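# Assemble two axles, box them, lid boxes, place in bay

## Task

Build two axles. On each one, starting from its narrow end, slide a bearing, then a spacer, then another bearing fully into place so that exactly 9 mm of the axle is left exposed. Put each finished axle into a separate box, cover each box with its lid lying flat and not upside down, and set each box on the table entirely within the taped bay.

## Robot and tools

Robot: two arms, left_arm and right_arm, each ending in a five-finger hand. The right arm has a right hand. The left arm has a mirrored left hand. In the scene frame the left base sits at about (+0.057, +0.424, 0) m and the right base at about (+0.070, -0.356, 0) m, both nearly unrotated.

Frames. The scene frame has its origin at table height, midway between the nominal bases. +z is up, +x points out over the table, and +y points toward the left arm. Image sides do not match arm names. Each arm reports its hand pose and velocities in its own base frame. Fixed cameras and the table use the scene frame. Pose offsets you send are measured along the current Hand target's own axes.

Hand point. This is a spot 0.05 m in front of the palm and 0.15 m out from the wrist flange. Its +z runs along the straight fingers and +y points out of the palm. On the right hand +x points away from the thumb; on the left hand it points toward the thumb. Straight fingers extend 0.06 to 0.07 m past the point. A bracket on the little-finger side of the wrist can strike objects. With the palm level, the wrist may hang 0.11 to 0.23 m below the point and touch the table first.

Row layout. Both movement tools take rows of 28 numbers, each in [-1, 1], and every row covers both arms. The order is: left dx, dy, dz, rx, ry, rz; left little, ring, middle, index, thumb_bend, thumb_turn; left force_limit, speed; then the same fourteen for the right arm. dx to rz are an offset from that arm's Hand target at the start of the call, not an absolute pose. 1.0 stands for 0.6 m or 180 degrees. rx, ry, rz form a single rotation vector. Sending six zeros asks nothing new of that arm.

Hand numbers. Finger values run from +1 (straight, open) to -1 (curled). thumb_bend runs from +1 (straight) to -1 (fully bent). thumb_turn runs from +1 (beside the palm) to -1 (opposite the fingers). force_limit maps -1 to +1 onto about 0 to 10 N at the fingertip, or 15 N for the two thumb motors. speed rises from near zero at -1 to full at +0.48 and stays full above that. There is no 'no change' value: to keep a hand as it is, resend the last eight numbers you gave it. Before the first command, use its hand_measured values plus hand_force_limit and hand_speed. A wrap grip with the thumb turned in holds objects about 0.035 to 0.065 m thick. A thumb-to-index pinch holds light items. For gentle closing, use speed at or below -0.94. To grip harder, raise force_limit and send a target more closed than hand_measured.

execute_actions(actions, cameras). actions is a list of actions. Each action holds up to 15 rows, one per 1/30 s step, and a short action repeats its last row until step 15. Every row in an action counts from the pose at that action's start. An empty list returns all camera images.

move(target, speed, blend, stop_force, zero, blocking, cameras). target is one 28-number row or a list of up to 15 rows. All offsets count from the same starting Hand targets, not from the row before. The hand point travels straight toward each target. speed is in m/s, from 0.002 to 3.6, default 0.25. blend is a corner radius in m, where 0 means stop at each target. stop_force is in N, from 3 to 120. It ends an arm's path when the push against its motion exceeds that value, then backs off slightly. It cannot be combined with blocking=false, and every row must carry the same hand numbers. zero (default true) re-zeroes the force reference first. The whole move is capped at 10 s. The result adds a 'move:' line giving the ending (done, off_target, moving, held, fault) and any limits (paced, held).

Other tools. wait(seconds) lets time pass without new commands. stop brakes a running move. zoom_image(camera, region [x0,y0,x1,y1], at most 504 px per side) enlarges part of the latest image; the cameras are cam_high, cam_low, cam_work, cam_left_wrist and cam_right_wrist, all 504x504. show_instructions displays the reference pages. zero_wrist_force(arm) re-zeroes that arm's wrist sensor. finished_scene ends the scene for good.

Results. Positions are in metres and angles use quaternions in the base frame. Hand target is the last commanded pose after clipping, and the hand often rests a little short of it; send the remaining distance as a further offset. hand_measured, hand_stopped_by (moving, target, force, stalled, fault) and hand_load_n follow the six-motor order. A lost grip shows as hand_load_n dropping toward zero. Wrist force and torque are in the flange axes.

Limits. Orientation commands are clipped to within 32 degrees of the current orientation each step. A joint overload, or an outside force near 150 N, stops the arm for 10 s. Hot motors (85 °C) stop the arm for 30 to 60 s. A clearance check holds back arm-to-arm approaches. Do not route a wrist close to its own base axis.

Avoid these: dropping parts even slightly, releasing parts that are still moving, fast or hard contact, and aiming targets past a firm surface. Also avoid letting anything leave the table, and arms touching each other. Approach contacts slowly with stop_force. Loose objects may be nudged now and then, so check the cameras before finishing.

Each tool is called after "Call:" as name(argument=value, ...), one argument or row to a line, values as JSON.

Reference images:

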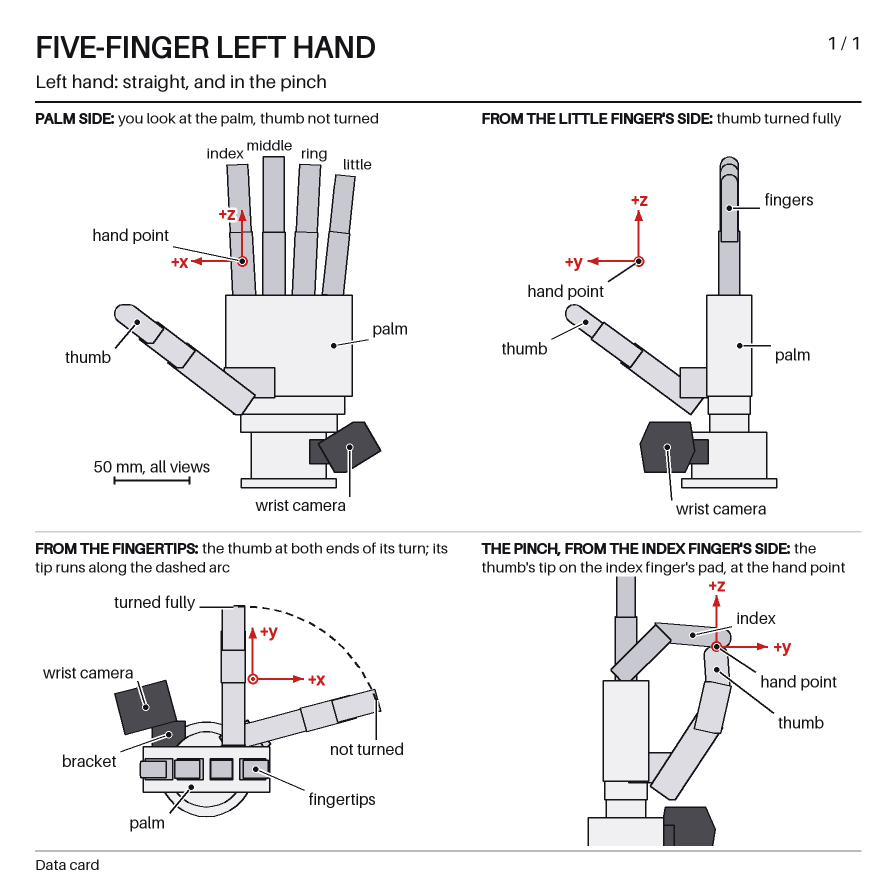

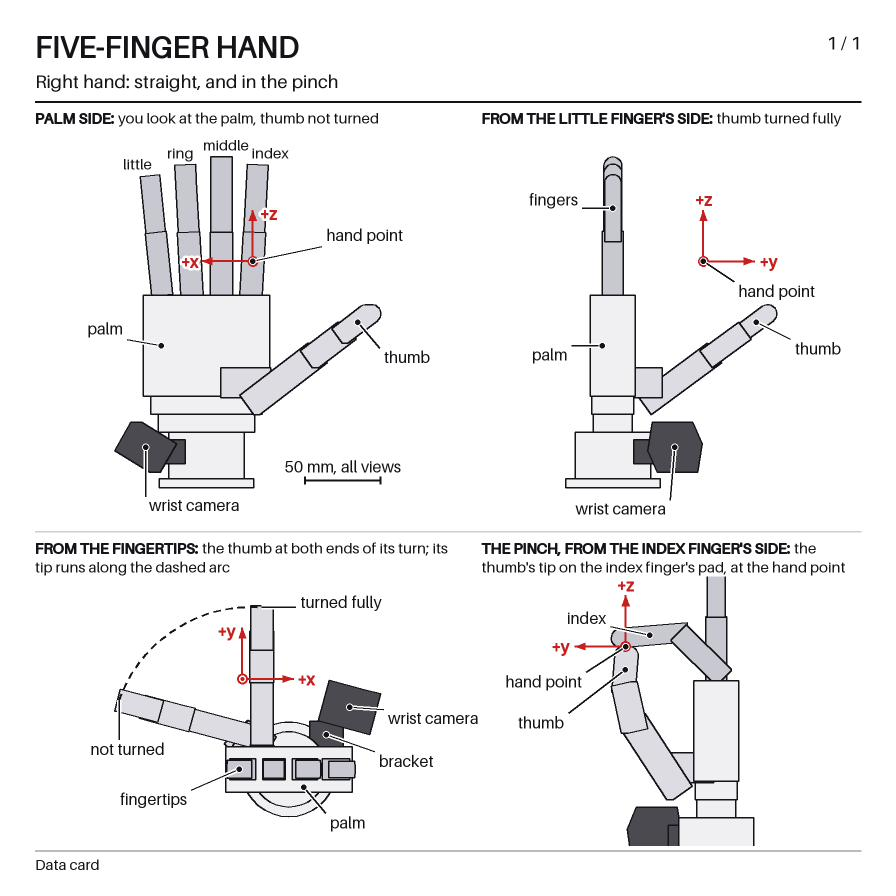

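## Session

Call:
execute_actions(
  actions=[],
)

Scene clock: 0.00 s.
left_arm: end_effector_position=(+0.3836, -0.5559, +0.2049) hand_measured=(+1.000, +1.000, +1.000, +1.000, +1.000, +1.000) hand_load_n=(+0.0, +0.0, +0.0, +0.0, +0.0, +0.5) hand_stopped_by=(target, target, target, target, target, target) hand_force_limit=0.00 hand_speed=-0.80 end_effector_quat_wxyz=(+0.006, +0.897, -0.432, +0.095) | right_arm: end_effector_position=(+0.6743, +0.1362, +0.2391) hand_measured=(+1.000, +1.000, +1.000, +1.000, +1.000, +1.000) hand_load_n=(+0.0, +0.0, +0.0, +0.0, +0.0, +0.0) hand_stopped_by=(target, target, target, target, target, target) hand_force_limit=0.00 hand_speed=-0.80 end_effector_quat_wxyz=(+0.182, -0.060, +0.978, -0.080)
Joint positions: left_arm=[2.461 -2.321 -0.834 1.773 -1.602 1.791] | right_arm=[-0.048 -0.93 0.92 1.198 1.689 -1.765]
Joint velocities: within noise
Joint torques (N m): no reading
Motor temperatures (°C): left_arm=[38 37 24 38 31 39] | right_arm=[32 31 36 32 32 45]
Wrist force (N): no reading
Wrist torque (N m): no reading
Wrist force, peak (N): no reading
Hand target: left_arm +0.3836, -0.5559, +0.2049; +0.006, +0.897, -0.432, +0.095 | right_arm +0.6743, +0.1362, +0.2391; +0.182, -0.060, +0.978, -0.080

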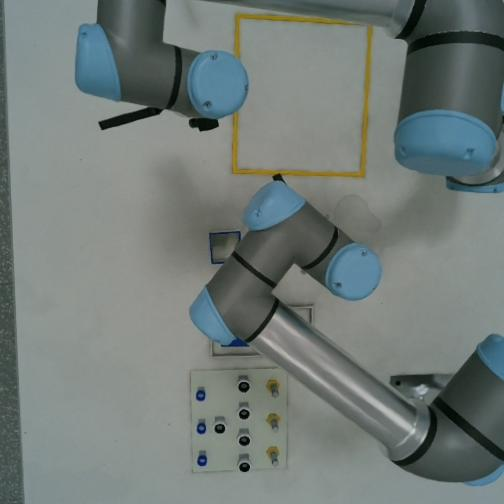

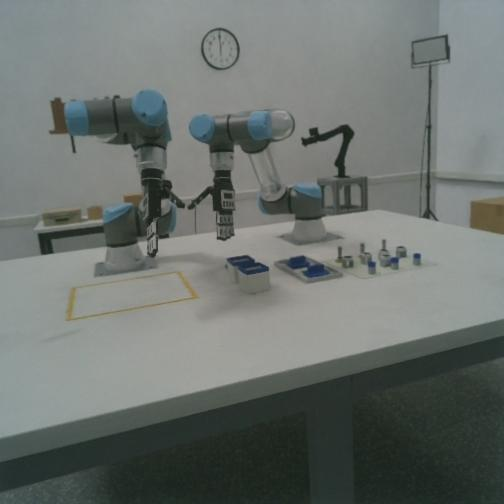

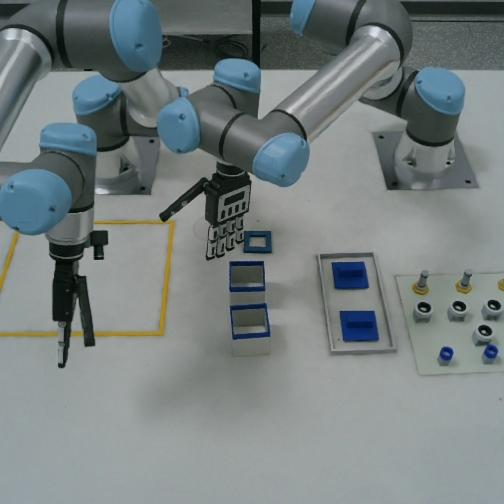

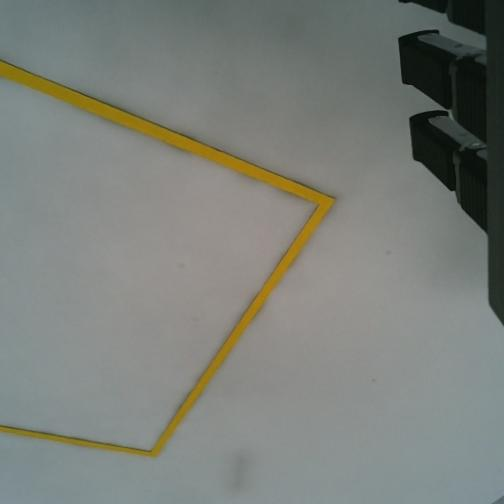

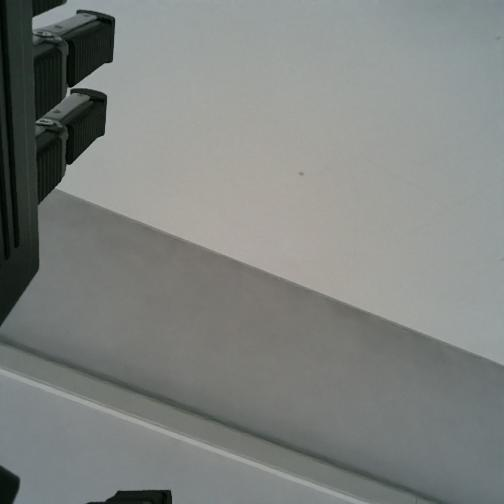

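Call:
zoom_image(
  camera="cam_work",
  region=[200, 220, 504, 400],
)

Call:
zoom_image(
  camera="cam_high",
  region=[180, 360, 300, 480],
)

Call:
zoom_image(
  camera="cam_low",
  region=[210, 220, 450, 310],
)

Scaled by 1.658 from the camera's image (finer frame: 720x720).

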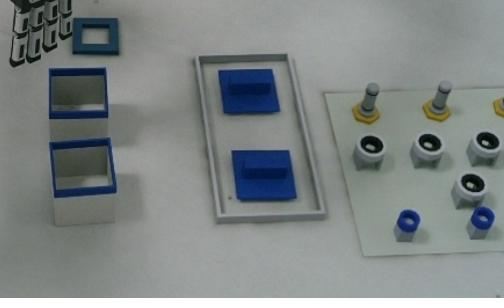

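Scaled by 4.200 from the camera's image (finer frame: 720x720).

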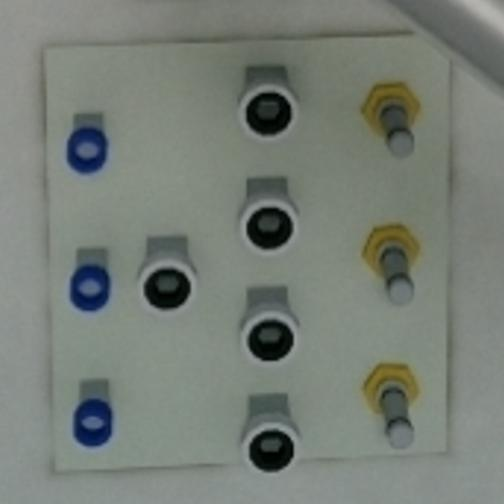

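Scaled by 2.100 from the camera's image (finer frame: 720x720).

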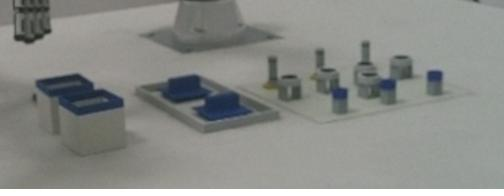

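Call:
move(
  target=[-0.6066,-0.65,-0.2227,0.199,0.0394,0.2187,1,1,1,1,1,1,0,-0.8,0,0,0,0,0,0,1,1,1,1,1,1,0,-0.8],
  speed=0.4,
  cameras=["all"],
)

Scene clock: 4.87 s.
left_arm: end_effector_position=(+0.4427, -0.0175, +0.2996) hand_measured=(+1.000, +1.000, +1.000, +1.000, +1.000, +1.000) hand_load_n=(+0.0, +0.0, +0.0, +0.0, -0.5, -0.5) hand_stopped_by=(target, target, target, target, target, target) hand_force_limit=0.00 hand_speed=-0.80 end_effector_quat_wxyz=(-0.270, +0.653, -0.653, +0.271) end_effector_velocity=(+0.001, +0.001, +0.001) end_effector_angular_velocity=(+0.002, -0.004, -0.004) | right_arm: end_effector_position=(+0.6743, +0.1362, +0.2391) hand_measured=(+1.000, +1.000, +1.000, +1.000, +1.000, +1.000) hand_load_n=(+0.0, +0.0, +0.0, +0.0, +0.0, +0.0) hand_stopped_by=(target, target, target, target, target, target) hand_force_limit=0.00 hand_speed=-0.80 end_effector_quat_wxyz=(+0.182, -0.060, +0.978, -0.080)
Joint positions: left_arm=[3.632 -1.479 -1.664 2.295 -1.231 3.502] | right_arm=[-0.048 -0.93 0.92 1.198 1.689 -1.765]
Joint velocities: left_arm=[0.003 0 0.002 0.001 0.004 0.005] | right_arm=[within noise]
Joint torques (N m): left_arm=[9.5 16.6 27.46 1.54 2.05 2.12] | right_arm=[0.12 -42.4 -18.13 1.33 0 -0.17]
Wrist force (N): left_arm=[0.0 0.5 0.0] | right_arm=[0.0 0.2 -0.1]
Wrist torque (N m): left_arm=[0.14 -0.01 -0.06] | right_arm=[0.03 -0.01 0.01]
Wrist force, peak (N): left_arm=[1.5 2.0 0.6] | right_arm=[0.3 0.6 -0.3]
Hand target: left_arm +0.4427, -0.0175, +0.2996; -0.270, +0.653, -0.653, +0.271 | right_arm +0.6743, +0.1362, +0.2391; +0.182, -0.060, +0.978, -0.080
Off the commanded pose: left_arm 0.000 m, 0 deg | right_arm 0.000 m, 0 deg.
move: done
cam_left_wrist: T_world_to_cam=[[0.68636, -0.24257, 0.68562, -0.51199], [-0.50016, -0.84183, 0.20287, 0.14685], [0.52797, -0.48216, -0.69912, 0.08533]] pos_world=[0.3798, 0.04057, 0.38089]

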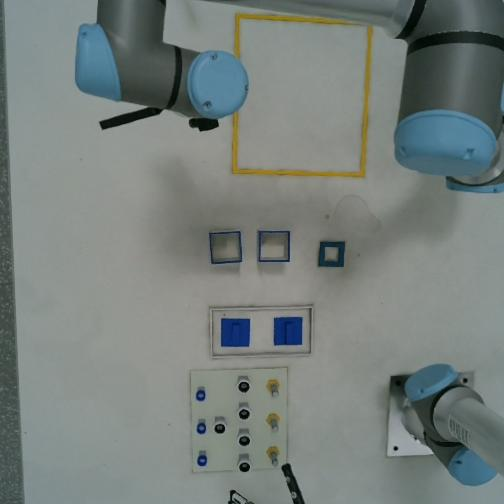

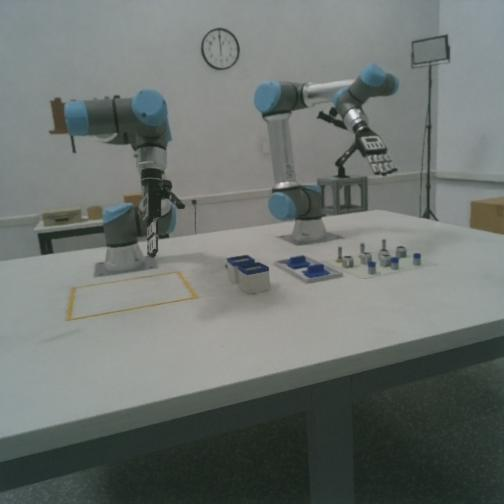

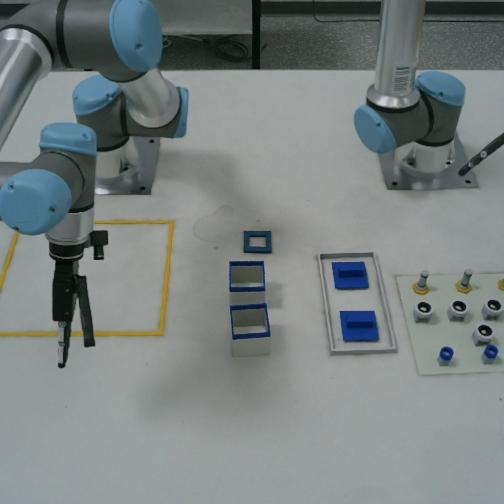

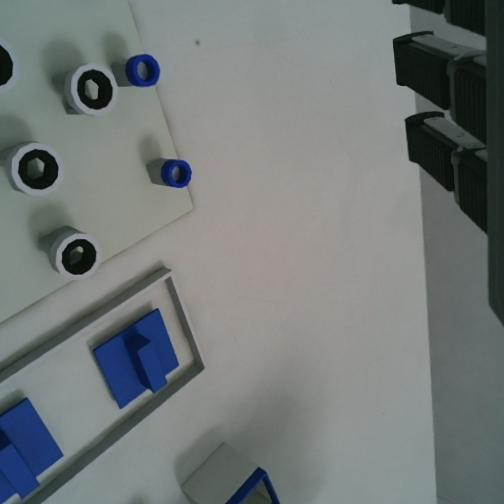

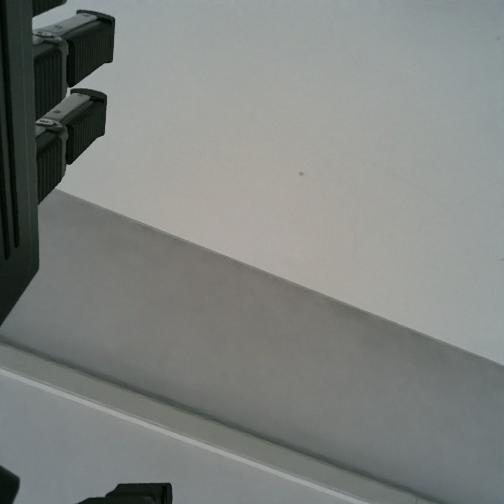

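Call:
zoom_image(
  camera="cam_left_wrist",
  region=[0, 0, 210, 300],
)

Call:
zoom_image(
  camera="cam_left_wrist",
  region=[0, 260, 300, 504],
)

Call:
zoom_image(
  camera="cam_work",
  region=[380, 240, 504, 390],
)

Call:
zoom_image(
  camera="cam_work",
  region=[210, 210, 410, 370],
)

Call:
zoom_image(
  camera="cam_high",
  region=[180, 210, 360, 370],
)

Scaled by 1.680 from the camera's image (finer frame: 720x720).

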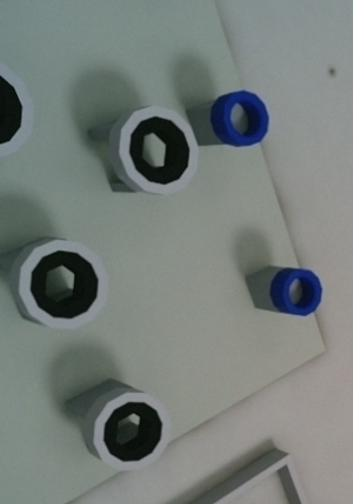

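Scaled by 1.680 from the camera's image (finer frame: 720x720).

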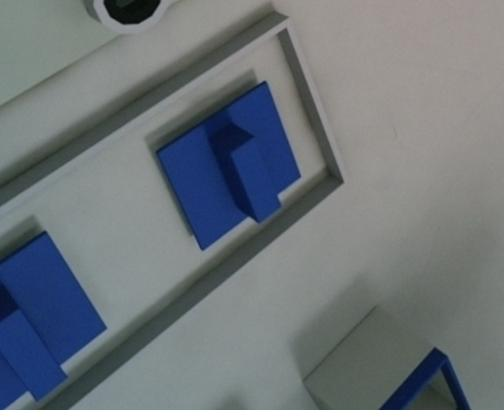

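Scaled by 3.360 from the camera's image (finer frame: 720x720).

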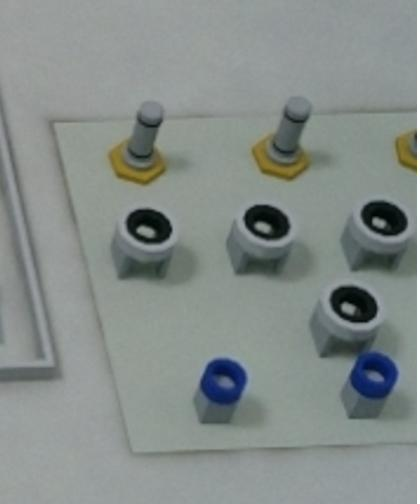

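Scaled by 2.520 from the camera's image (finer frame: 720x720).

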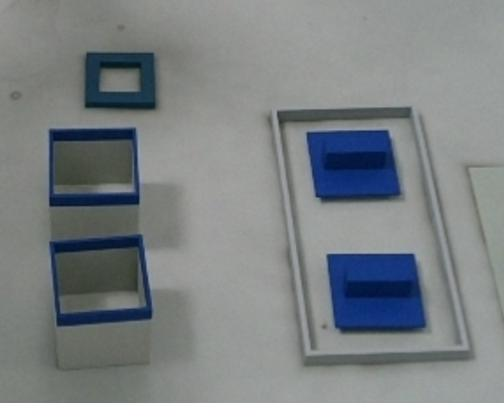

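Scaled by 2.800 from the camera's image (finer frame: 720x720).

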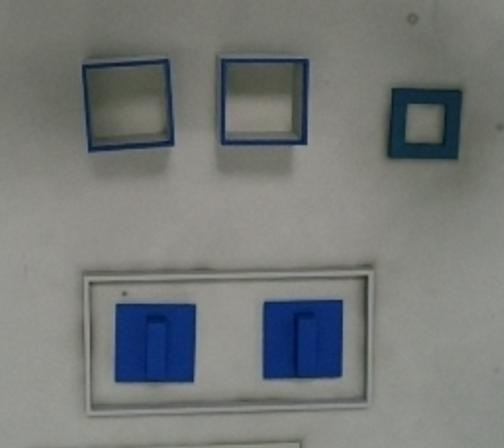

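Call:
move(
  target=[-0.14,0.324,0.0742,0,0,0,1,1,1,1,1,1,0,-0.8,0,0,0,0,0,0,1,1,1,1,1,1,0,-0.8],
  speed=0.25,
  cameras=["cam_left_wrist"],
)

Call:
zoom_image(
  camera="cam_left_wrist",
  region=[50, 50, 350, 350],
)

Scene clock: 7.10 s.
left_arm: end_effector_position=(+0.3367, +0.0665, +0.1307) hand_measured=(+1.000, +1.000, +1.000, +1.000, +1.000, +1.000) hand_load_n=(-0.5, +0.0, +0.0, +0.0, +0.0, -0.5) hand_stopped_by=(target, target, target, target, target, target) hand_force_limit=0.00 hand_speed=-0.80 end_effector_quat_wxyz=(-0.270, +0.653, -0.653, +0.271) | right_arm: end_effector_position=(+0.6743, +0.1362, +0.2391) hand_measured=(+1.000, +1.000, +1.000, +1.000, +1.000, +1.000) hand_load_n=(+0.0, +0.0, +0.0, +0.0, +0.0, +0.0) hand_stopped_by=(target, target, target, target, target, target) hand_force_limit=0.00 hand_speed=-0.80 end_effector_quat_wxyz=(+0.182, -0.060, +0.978, -0.080)
Joint positions: left_arm=[4.225 -1.399 -2.245 2.51 -0.896 4.07] | right_arm=[-0.048 -0.93 0.92 1.198 1.689 -1.765]
Joint torques (N m): left_arm=[6.65 24.1 9 -1.85 0.62 1.9] | right_arm=[-0.6 -41.98 -17.48 1.33 0.05 -0.03]
Wrist force (N): left_arm=[-0.1 0.3 -0.1] | right_arm=[0.2 0.2 -0.3]
Wrist torque (N m): left_arm=[0.11 0.01 -0.04] | right_arm=[0.05 -0.03 0.03]
Wrist force, peak (N): left_arm=[-0.8 2.4 0.2] | right_arm=[0.3 0.6 0.1]
Hand target: left_arm +0.3367, +0.0665, +0.1307; -0.270, +0.653, -0.653, +0.271 | right_arm +0.6743, +0.1362, +0.2391; +0.182, -0.060, +0.978, -0.080
Off the commanded pose: left_arm 0.000 m, 0 deg | right_arm 0.000 m, 0 deg.
move: done
cam_left_wrist: T_world_to_cam=[[0.68626, -0.24251, 0.68574, -0.30306], [-0.50025, -0.84176, 0.20294, 0.19881], [0.52802, -0.48231, -0.69899, 0.06369]] pos_world=[0.2738, 0.12457, 0.21199]

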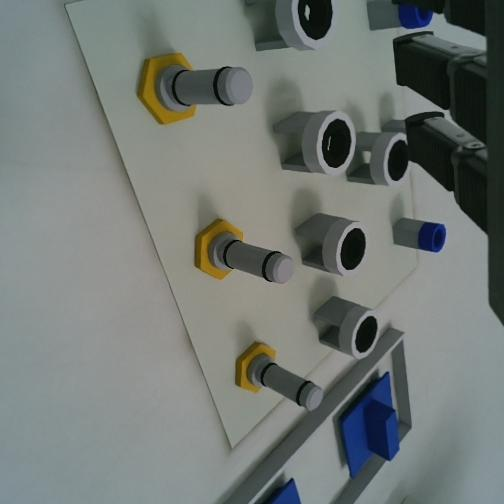

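Scaled by 1.680 from the camera's image (finer frame: 720x720).

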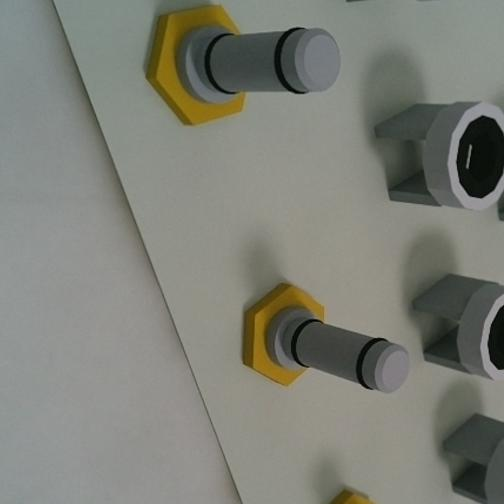

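Call:
zoom_image(
  camera="cam_left_wrist",
  region=[240, 0, 460, 220],
)

Call:
zoom_image(
  camera="cam_left_wrist",
  region=[280, 180, 470, 370],
)

Call:
zoom_image(
  camera="cam_left_wrist",
  region=[120, 30, 320, 230],
)

Scaled by 2.291 from the camera's image (finer frame: 720x720).

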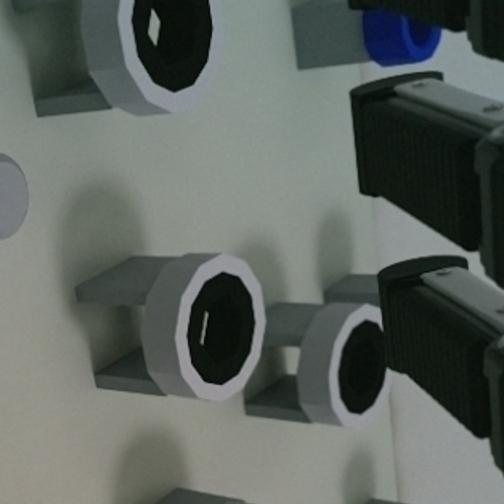

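Scaled by 2.653 from the camera's image (finer frame: 720x720).

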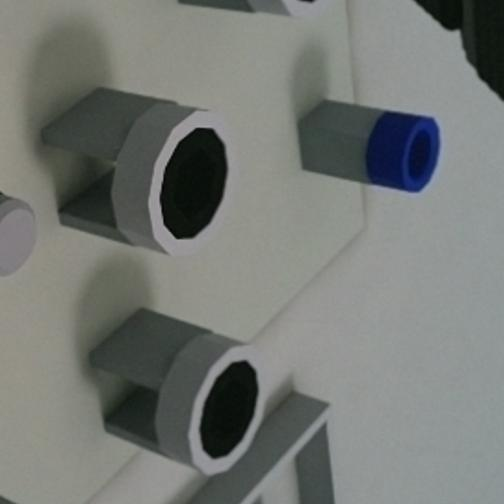

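Scaled by 2.520 from the camera's image (finer frame: 720x720).

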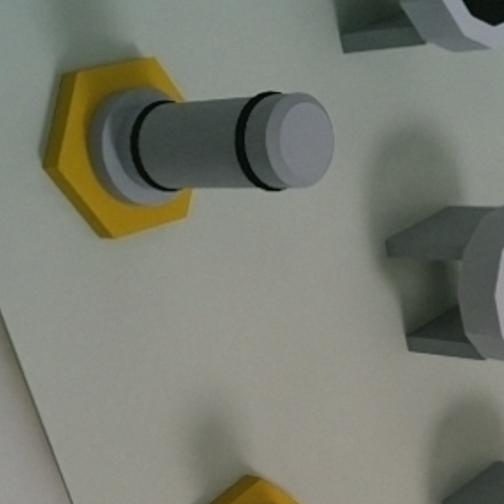

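Call:
move(
  target=[0,0,0,0,0,0,-1,-1,0.0,0.0,0.62,-1,-0.4,0.2,0,0,0,0,0,0,1,1,1,1,1,1,0,-0.8],
  cameras=["cam_left_wrist","cam_high"],
)

Call:
zoom_image(
  camera="cam_left_wrist",
  region=[150, 50, 504, 400],
)

Scene clock: 11.27 s.
left_arm: end_effector_position=(+0.3367, +0.0665, +0.1307) hand_measured=(-1.000, -1.000, +0.000, +0.000, +0.620, -1.000) hand_load_n=(+0.0, +0.0, +0.0, +0.0, +0.0, +0.0) hand_stopped_by=(target, target, target, target, target, target) hand_force_limit=-0.40 hand_speed=0.20 end_effector_quat_wxyz=(-0.270, +0.653, -0.653, +0.271) | right_arm: end_effector_position=(+0.6743, +0.1362, +0.2391) hand_measured=(+1.000, +1.000, +1.000, +1.000, +1.000, +1.000) hand_load_n=(+0.5, +0.0, +0.0, +0.0, +0.0, +0.0) hand_stopped_by=(target, target, target, target, target, target) hand_force_limit=0.00 hand_speed=-0.80 end_effector_quat_wxyz=(+0.182, -0.060, +0.978, -0.080)
Joint positions: left_arm=[4.226 -1.399 -2.245 2.51 -0.896 4.07] | right_arm=[-0.048 -0.93 0.92 1.198 1.689 -1.765]
Joint torques (N m): left_arm=[7.92 23.76 9.52 0.05 1.6 1.94] | right_arm=[-0.91 -41.96 -17.76 1.4 0.26 -0.06]
Wrist force (N): left_arm=[0.1 0.2 -0.2] | right_arm=[0.0 0.4 0.0]
Wrist torque (N m): left_arm=[0.12 -0.01 -0.07] | right_arm=[0.06 -0.02 0.02]
Wrist force, peak (N): left_arm=[0.1 0.7 0.0] | right_arm=[0.5 0.4 0.3]
Hand target: left_arm +0.3367, +0.0665, +0.1307; -0.270, +0.653, -0.653, +0.271 | right_arm +0.6743, +0.1362, +0.2391; +0.182, -0.060, +0.978, -0.080
Off the commanded pose: left_arm 0.000 m, 0 deg | right_arm 0.000 m, 0 deg.
move: done
cam_left_wrist: T_world_to_cam=[[0.6861, -0.24281, 0.68579, -0.30299], [-0.5004, -0.84176, 0.20259, 0.19892], [0.52807, -0.48217, -0.69904, 0.06367]] pos_world=[0.2738, 0.12457, 0.21199]
Images, in order (width x height): cam_high 504x504, cam_left_wrist 504x504.

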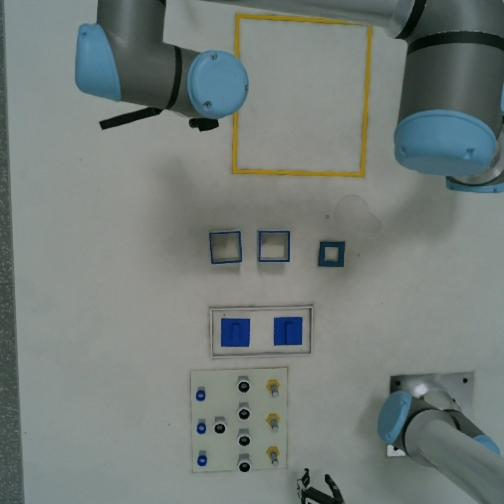

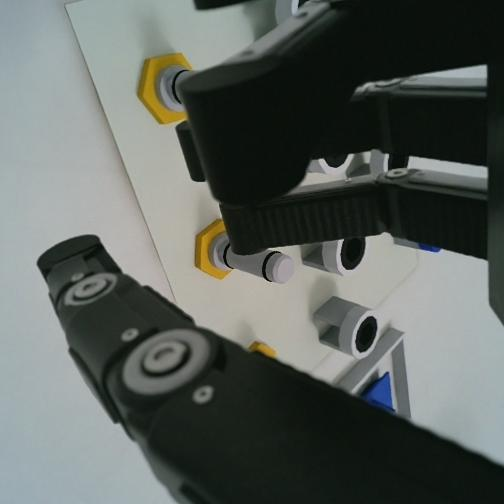

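Scaled by 1.424 from the camera's image (finer frame: 720x720).

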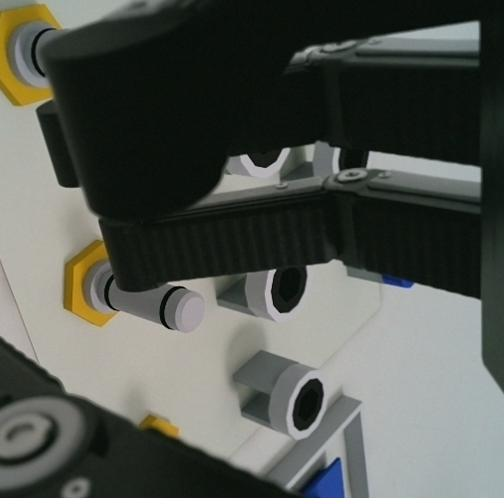

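Call:
move(
  target=[0.1883,-0.1438,0.2145,0,0,0,-1,-1,0.35,0.35,0.8,-1,-0.4,0.2,0,0,0,0,0,0,1,1,1,1,1,1,0,-0.8],
  cameras=["cam_left_wrist","cam_work","cam_high"],
)

Call:
zoom_image(
  camera="cam_left_wrist",
  region=[50, 100, 400, 450],
)

Scene clock: 13.60 s.
left_arm: end_effector_position=(+0.4886, -0.0466, +0.1006) hand_measured=(-1.000, -1.000, +0.350, +0.350, +0.800, -1.000) hand_load_n=(+0.0, +0.0, +0.0, +0.0, +0.0, +0.0) hand_stopped_by=(target, target, target, target, target, target) hand_force_limit=-0.40 hand_speed=0.20 end_effector_quat_wxyz=(-0.270, +0.653, -0.653, +0.271) | right_arm: end_effector_position=(+0.6743, +0.1362, +0.2391) hand_measured=(+1.000, +1.000, +1.000, +1.000, +1.000, +1.000) hand_load_n=(+0.0, +0.0, +0.0, +0.0, +0.0, +0.0) hand_stopped_by=(target, target, target, target, target, target) hand_force_limit=0.00 hand_speed=-0.80 end_effector_quat_wxyz=(+0.182, -0.060, +0.978, -0.080)
Joint positions: left_arm=[3.483 -1.714 -1.947 2.845 -1.331 3.388] | right_arm=[-0.048 -0.93 0.92 1.198 1.689 -1.765]
Joint torques (N m): left_arm=[-7.9 23.8 20.98 -1.77 -0.68 -1.3] | right_arm=[-0.92 -42.86 -17.89 1.37 0.33 -0.16]
Wrist force (N): left_arm=[0.2 0.3 -0.1] | right_arm=[0.2 0.4 -0.1]
Wrist torque (N m): left_arm=[0.11 -0.04 -0.21] | right_arm=[0.06 -0.03 0.02]
Wrist force, peak (N): left_arm=[-1.2 1.3 -1.1] | right_arm=[0.0 0.6 -0.1]
Hand target: left_arm +0.4886, -0.0466, +0.1007; -0.270, +0.653, -0.653, +0.271 | right_arm +0.6743, +0.1362, +0.2391; +0.182, -0.060, +0.978, -0.080
Off the commanded pose: left_arm 0.000 m, 0 deg | right_arm 0.000 m, 0 deg.
move: done
cam_left_wrist: T_world_to_cam=[[0.68615, -0.24289, 0.68571, -0.41408], [-0.50051, -0.84166, 0.20271, 0.18592], [0.5279, -0.4823, -0.69908, -0.09192]] pos_world=[0.4257, 0.01157, 0.18199]
Images, in order (width x height): cam_high 504x504, cam_work 504x504, cam_left_wrist 504x504.

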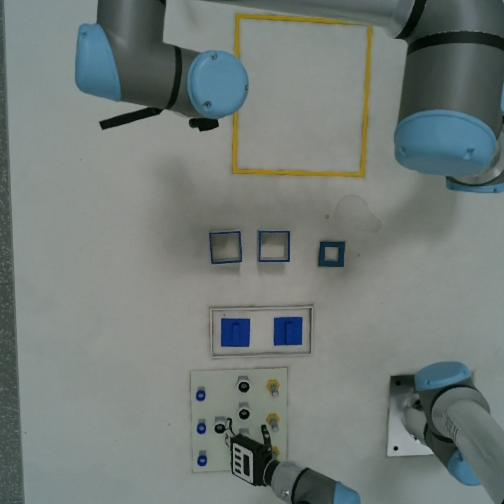

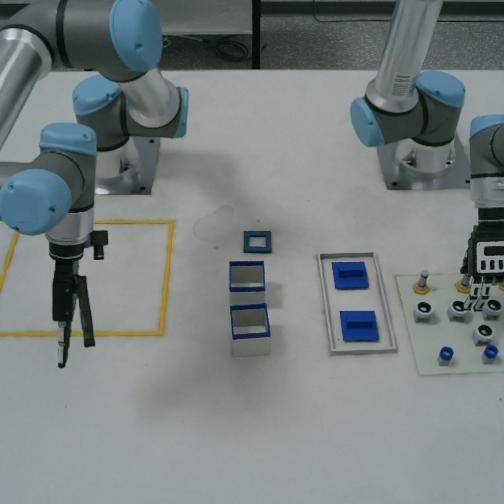

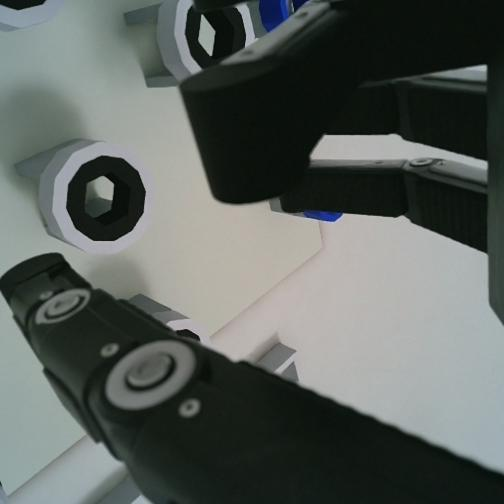

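Scaled by 1.440 from the camera's image (finer frame: 720x720).

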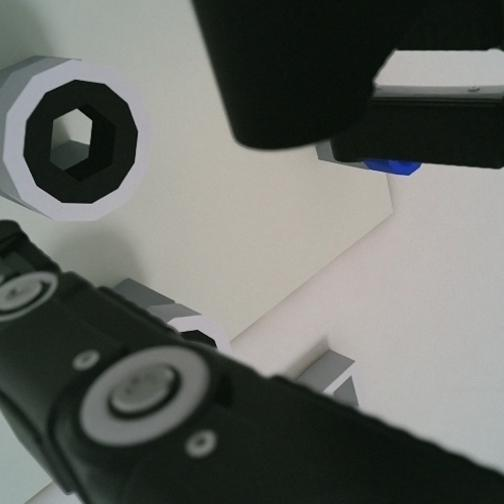

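Call:
move(
  target=[0.0132,-0.0125,0.0125,0,0,0,-1,-1,-0.02,-0.02,0.70,-1,-0.4,0.2,0,0,0,0,0,0,1,1,1,1,1,1,0,-0.8],
  cameras=["cam_left_wrist"],
)

Call:
zoom_image(
  camera="cam_left_wrist",
  region=[0, 50, 350, 400],
)

Scene clock: 14.97 s.
left_arm: end_effector_position=(+0.4992, -0.0545, +0.1006) hand_measured=(-1.000, -1.000, -0.020, -0.020, +0.700, -1.000) hand_load_n=(+0.0, +0.0, +0.0, +0.0, +0.0, +0.0) hand_stopped_by=(target, target, target, target, target, target) hand_force_limit=-0.40 hand_speed=0.20 end_effector_quat_wxyz=(-0.270, +0.653, -0.653, +0.271) | right_arm: end_effector_position=(+0.6743, +0.1362, +0.2391) hand_measured=(+1.000, +1.000, +1.000, +1.000, +1.000, +1.000) hand_load_n=(+0.0, +0.0, +0.0, +0.0, +0.0, +0.0) hand_stopped_by=(target, target, target, target, target, target) hand_force_limit=0.00 hand_speed=-0.80 end_effector_quat_wxyz=(+0.182, -0.060, +0.978, -0.080)
Joint positions: left_arm=[3.45 -1.739 -1.916 2.845 -1.354 3.363] | right_arm=[-0.048 -0.93 0.92 1.198 1.689 -1.765]
Joint torques (N m): left_arm=[-2.31 38.99 14.98 -3.51 1.44 1.45] | right_arm=[-0.4 -41.69 -17.77 1.23 0.05 -0.09]
Wrist force (N): left_arm=[-0.1 0.4 0.2] | right_arm=[0.2 0.1 0.0]
Wrist torque (N m): left_arm=[0.13 0.04 -0.25] | right_arm=[0.02 -0.03 0.02]
Wrist force, peak (N): left_arm=[-0.8 1.1 -0.7] | right_arm=[0.4 0.4 0.3]
Hand target: left_arm +0.4993, -0.0545, +0.1007; -0.270, +0.653, -0.653, +0.271 | right_arm +0.6743, +0.1362, +0.2391; +0.182, -0.060, +0.978, -0.080
Off the commanded pose: left_arm 0.000 m, 0 deg | right_arm 0.000 m, 0 deg.
move: done
cam_left_wrist: T_world_to_cam=[[0.68617, -0.24279, 0.68573, -0.42324], [-0.50038, -0.84175, 0.20268, 0.18446], [0.528, -0.48219, -0.69907, -0.10149]] pos_world=[0.4363, 0.00357, 0.1819]

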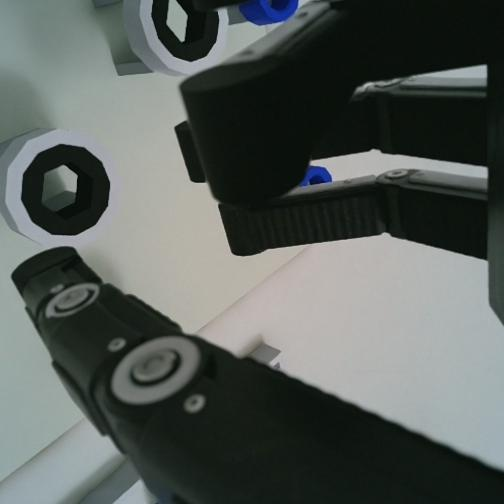

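Scaled by 1.440 from the camera's image (finer frame: 720x720).

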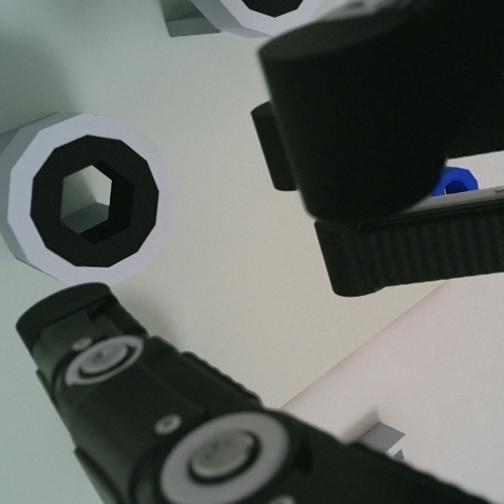

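Call:
move(
  target=[0,0.0884,0.0884,0,0,0,-1,-1,-0.02,-0.02,0.70,-1,-0.4,0.2,0,0,0,0,0,0,1,1,1,1,1,1,0,-0.8],
  speed=0.08,
  stop_force=8,
  cameras=["cam_left_wrist"],
)

Call:
zoom_image(
  camera="cam_left_wrist",
  region=[50, 100, 350, 400],
)

Scene clock: 17.37 s.
left_arm: end_effector_position=(+0.4992, -0.0545, +0.0256) hand_measured=(-1.000, -1.000, -0.020, -0.020, +0.700, -1.000) hand_load_n=(+0.0, +0.0, +0.0, +0.0, +0.0, +0.0) hand_stopped_by=(target, target, target, target, target, target) hand_force_limit=-0.40 hand_speed=0.20 end_effector_quat_wxyz=(-0.270, +0.653, -0.653, +0.271) | right_arm: end_effector_position=(+0.6743, +0.1362, +0.2391) hand_measured=(+1.000, +1.000, +1.000, +1.000, +1.000, +1.000) hand_load_n=(+0.0, +0.0, +0.0, +0.0, +0.0, +0.0) hand_stopped_by=(target, target, target, target, target, target) hand_force_limit=0.00 hand_speed=-0.80 end_effector_quat_wxyz=(+0.182, -0.060, +0.978, -0.080)
Joint positions: left_arm=[3.45 -1.849 -2.008 3.047 -1.354 3.363] | right_arm=[-0.048 -0.93 0.92 1.198 1.689 -1.765]
Joint torques (N m): left_arm=[-4.85 43.98 22.27 -1.07 -1.09 -1.26] | right_arm=[-0.79 -43.75 -18.31 1.29 0.26 -0.13]
Wrist force (N): left_arm=[-0.3 0.6 -0.1] | right_arm=[0.3 0.2 -0.3]
Wrist torque (N m): left_arm=[0.19 0.05 -0.28] | right_arm=[0.05 -0.05 0.04]
Wrist force, peak (N): left_arm=[-0.1 -1.6 -0.5] | right_arm=[0.7 0.2 0.3]
Hand target: left_arm +0.4992, -0.0545, +0.0257; -0.270, +0.653, -0.653, +0.271 | right_arm +0.6743, +0.1362, +0.2391; +0.182, -0.060, +0.978, -0.080
Off the commanded pose: left_arm 0.000 m, 0 deg | right_arm 0.000 m, 0 deg.
move: done
cam_left_wrist: T_world_to_cam=[[0.68614, -0.24285, 0.68574, -0.37187], [-0.50043, -0.84173, 0.20263, 0.19967], [0.528, -0.48219, -0.69907, -0.15385]] pos_world=[0.4363, 0.00357, 0.107]

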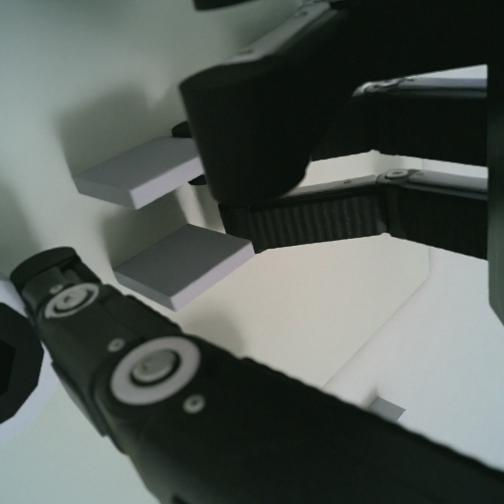

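Scaled by 1.680 from the camera's image (finer frame: 720x720).

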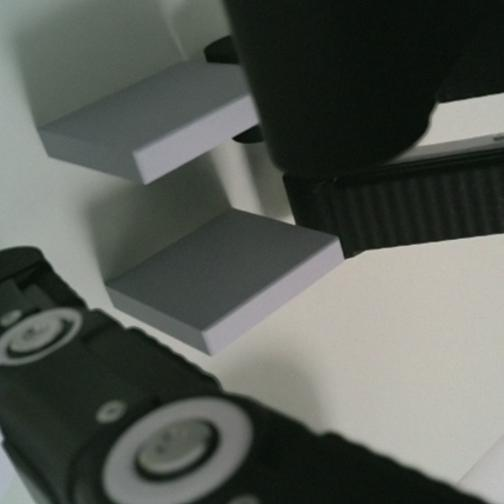

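Call:
move(
  target=[0,-0.13,-0.13,0,0,0,-1,-1,0.15,0.25,0.8,-1,-0.4,0.2,0,0,0,0,0,0,1,1,1,1,1,1,0,-0.8],
  cameras=["cam_left_wrist","cam_high","cam_work"],
)

Call:
zoom_image(
  camera="cam_work",
  region=[380, 240, 504, 390],
)

Call:
zoom_image(
  camera="cam_high",
  region=[180, 360, 300, 480],
)

Scene clock: 20.17 s.
left_arm: end_effector_position=(+0.4993, -0.0545, +0.1359) hand_measured=(-1.000, -1.000, +0.150, +0.250, +0.800, -1.000) hand_load_n=(+0.5, +0.0, +0.0, +0.0, +0.0, +0.0) hand_stopped_by=(target, target, target, target, target, target) hand_force_limit=-0.40 hand_speed=0.20 end_effector_quat_wxyz=(-0.270, +0.653, -0.653, +0.271) | right_arm: end_effector_position=(+0.6743, +0.1362, +0.2391) hand_measured=(+1.000, +1.000, +1.000, +1.000, +1.000, +1.000) hand_load_n=(+0.0, +0.0, +0.5, +0.0, +0.0, +0.0) hand_stopped_by=(target, target, target, target, target, target) hand_force_limit=0.00 hand_speed=-0.80 end_effector_quat_wxyz=(+0.182, -0.060, +0.978, -0.080)
Joint positions: left_arm=[3.45 -1.7 -1.862 2.751 -1.354 3.363] | right_arm=[-0.048 -0.93 0.92 1.198 1.689 -1.765]
Joint torques (N m): left_arm=[8.64 19.55 21.66 -2.59 1.98 1.42] | right_arm=[-0.6 -42.44 -18.08 1.28 0.18 -0.01]
Wrist force (N): left_arm=[-0.1 0.3 0.1] | right_arm=[0.0 0.1 0.0]
Wrist torque (N m): left_arm=[0.11 0.03 -0.25] | right_arm=[0.01 0.00 0.01]
Wrist force, peak (N): left_arm=[-0.1 1.8 1.2] | right_arm=[-0.2 0.4 -0.6]
Hand target: left_arm +0.4993, -0.0545, +0.1360; -0.270, +0.653, -0.653, +0.271 | right_arm +0.6743, +0.1362, +0.2391; +0.182, -0.060, +0.978, -0.080
Off the commanded pose: left_arm 0.000 m, 0 deg | right_arm 0.000 m, 0 deg.
move: done
cam_left_wrist: T_world_to_cam=[[0.686, -0.2428, 0.6859, -0.44748], [-0.50043, -0.84176, 0.20253, 0.17741], [0.52818, -0.48218, -0.69895, -0.07697]] pos_world=[0.4364, 0.00357, 0.21719]
Images, in order (width x height): cam_high 504x504, cam_work 504x504, cam_left_wrist 504x504.

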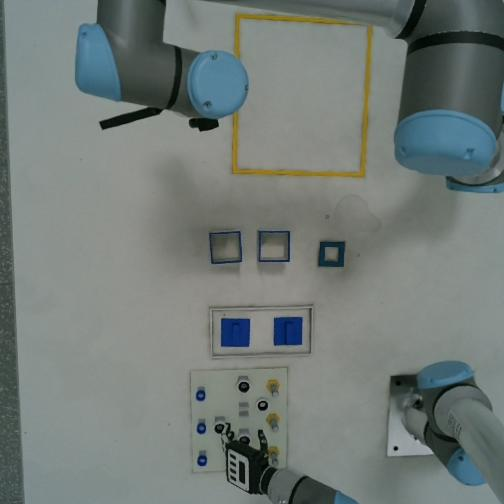

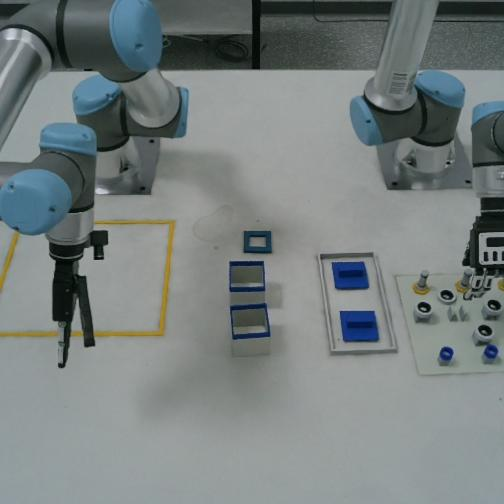

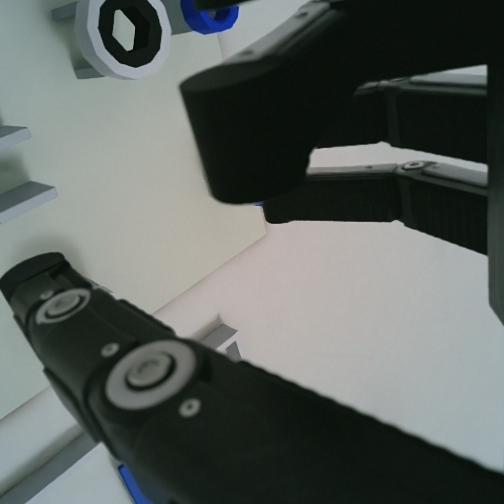

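Scaled by 3.360 from the camera's image (finer frame: 720x720).

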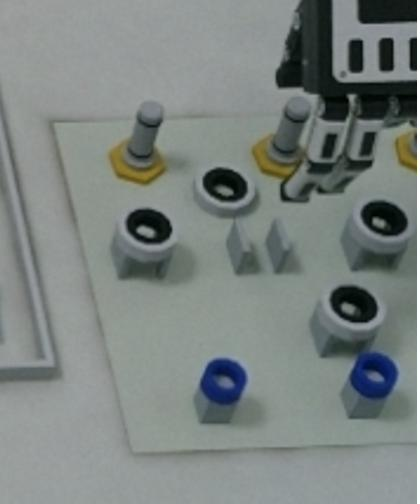

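Scaled by 4.200 from the camera's image (finer frame: 720x720).

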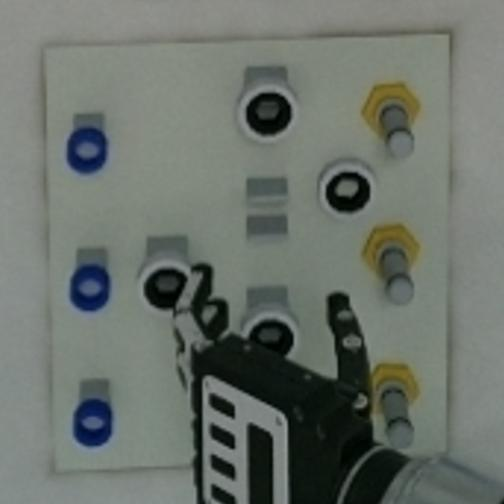

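Call:
move(
  target=[-0.1142,0.0398,0.045,0,0,0,-1,-1,0.25,0.15,0.75,-1,-0.4,0.2,0,0,0,0,0,0,1,1,1,1,1,1,0,-0.8],
  cameras=["cam_left_wrist"],
)

Call:
zoom_image(
  camera="cam_left_wrist",
  region=[0, 50, 350, 400],
)

Scene clock: 21.67 s.
left_arm: end_effector_position=(+0.5015, +0.0140, +0.0999) hand_measured=(-1.000, -1.000, +0.250, +0.150, +0.750, -1.000) hand_load_n=(+0.0, +0.0, +0.0, +0.0, +0.0, +0.0) hand_stopped_by=(target, target, target, target, target, target) hand_force_limit=-0.40 hand_speed=0.20 end_effector_quat_wxyz=(-0.270, +0.653, -0.653, +0.271) | right_arm: end_effector_position=(+0.6743, +0.1362, +0.2391) hand_measured=(+1.000, +1.000, +1.000, +1.000, +1.000, +1.000) hand_load_n=(+0.0, +0.0, +0.0, +0.0, +0.0, +0.0) hand_stopped_by=(target, target, target, target, target, target) hand_force_limit=0.00 hand_speed=-0.80 end_effector_quat_wxyz=(+0.182, -0.060, +0.978, -0.080)
Joint positions: left_arm=[3.632 -1.759 -1.902 2.812 -1.231 3.503] | right_arm=[-0.048 -0.93 0.92 1.198 1.689 -1.765]
Joint torques (N m): left_arm=[5.93 39.42 23.2 -3.32 0.65 0.2] | right_arm=[0.05 -42.07 -19.24 1.36 0.32 -0.22]
Wrist force (N): left_arm=[0.0 0.4 -0.3] | right_arm=[-0.1 0.1 0.0]
Wrist torque (N m): left_arm=[0.17 -0.01 -0.05] | right_arm=[0.02 0.00 0.00]
Wrist force, peak (N): left_arm=[-1.8 1.1 0.4] | right_arm=[0.0 0.6 -0.3]
Hand target: left_arm +0.5015, +0.0140, +0.0999; -0.270, +0.653, -0.653, +0.271 | right_arm +0.6743, +0.1362, +0.2391; +0.182, -0.060, +0.978, -0.080
Off the commanded pose: left_arm 0.000 m, 0 deg | right_arm 0.000 m, 0 deg.
move: done
cam_left_wrist: T_world_to_cam=[[0.68624, -0.24267, 0.6857, -0.40767], [-0.50028, -0.84178, 0.20277, 0.24331], [0.528, -0.48219, -0.69907, -0.07011]] pos_world=[0.4385, 0.07207, 0.18119]

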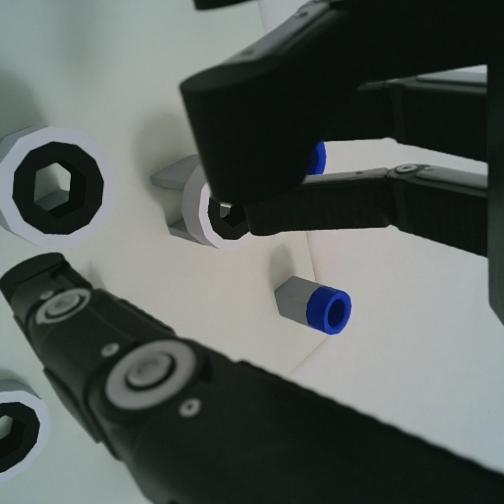

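Scaled by 1.440 from the camera's image (finer frame: 720x720).

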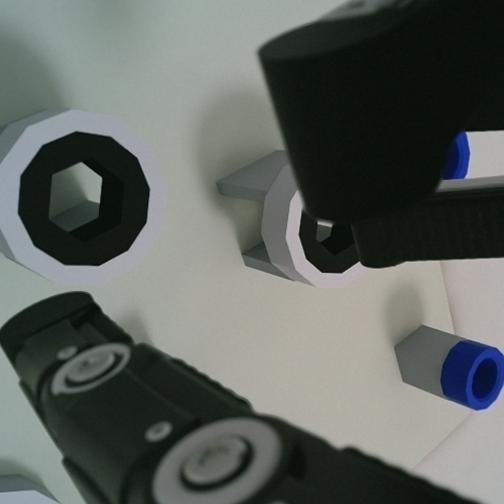

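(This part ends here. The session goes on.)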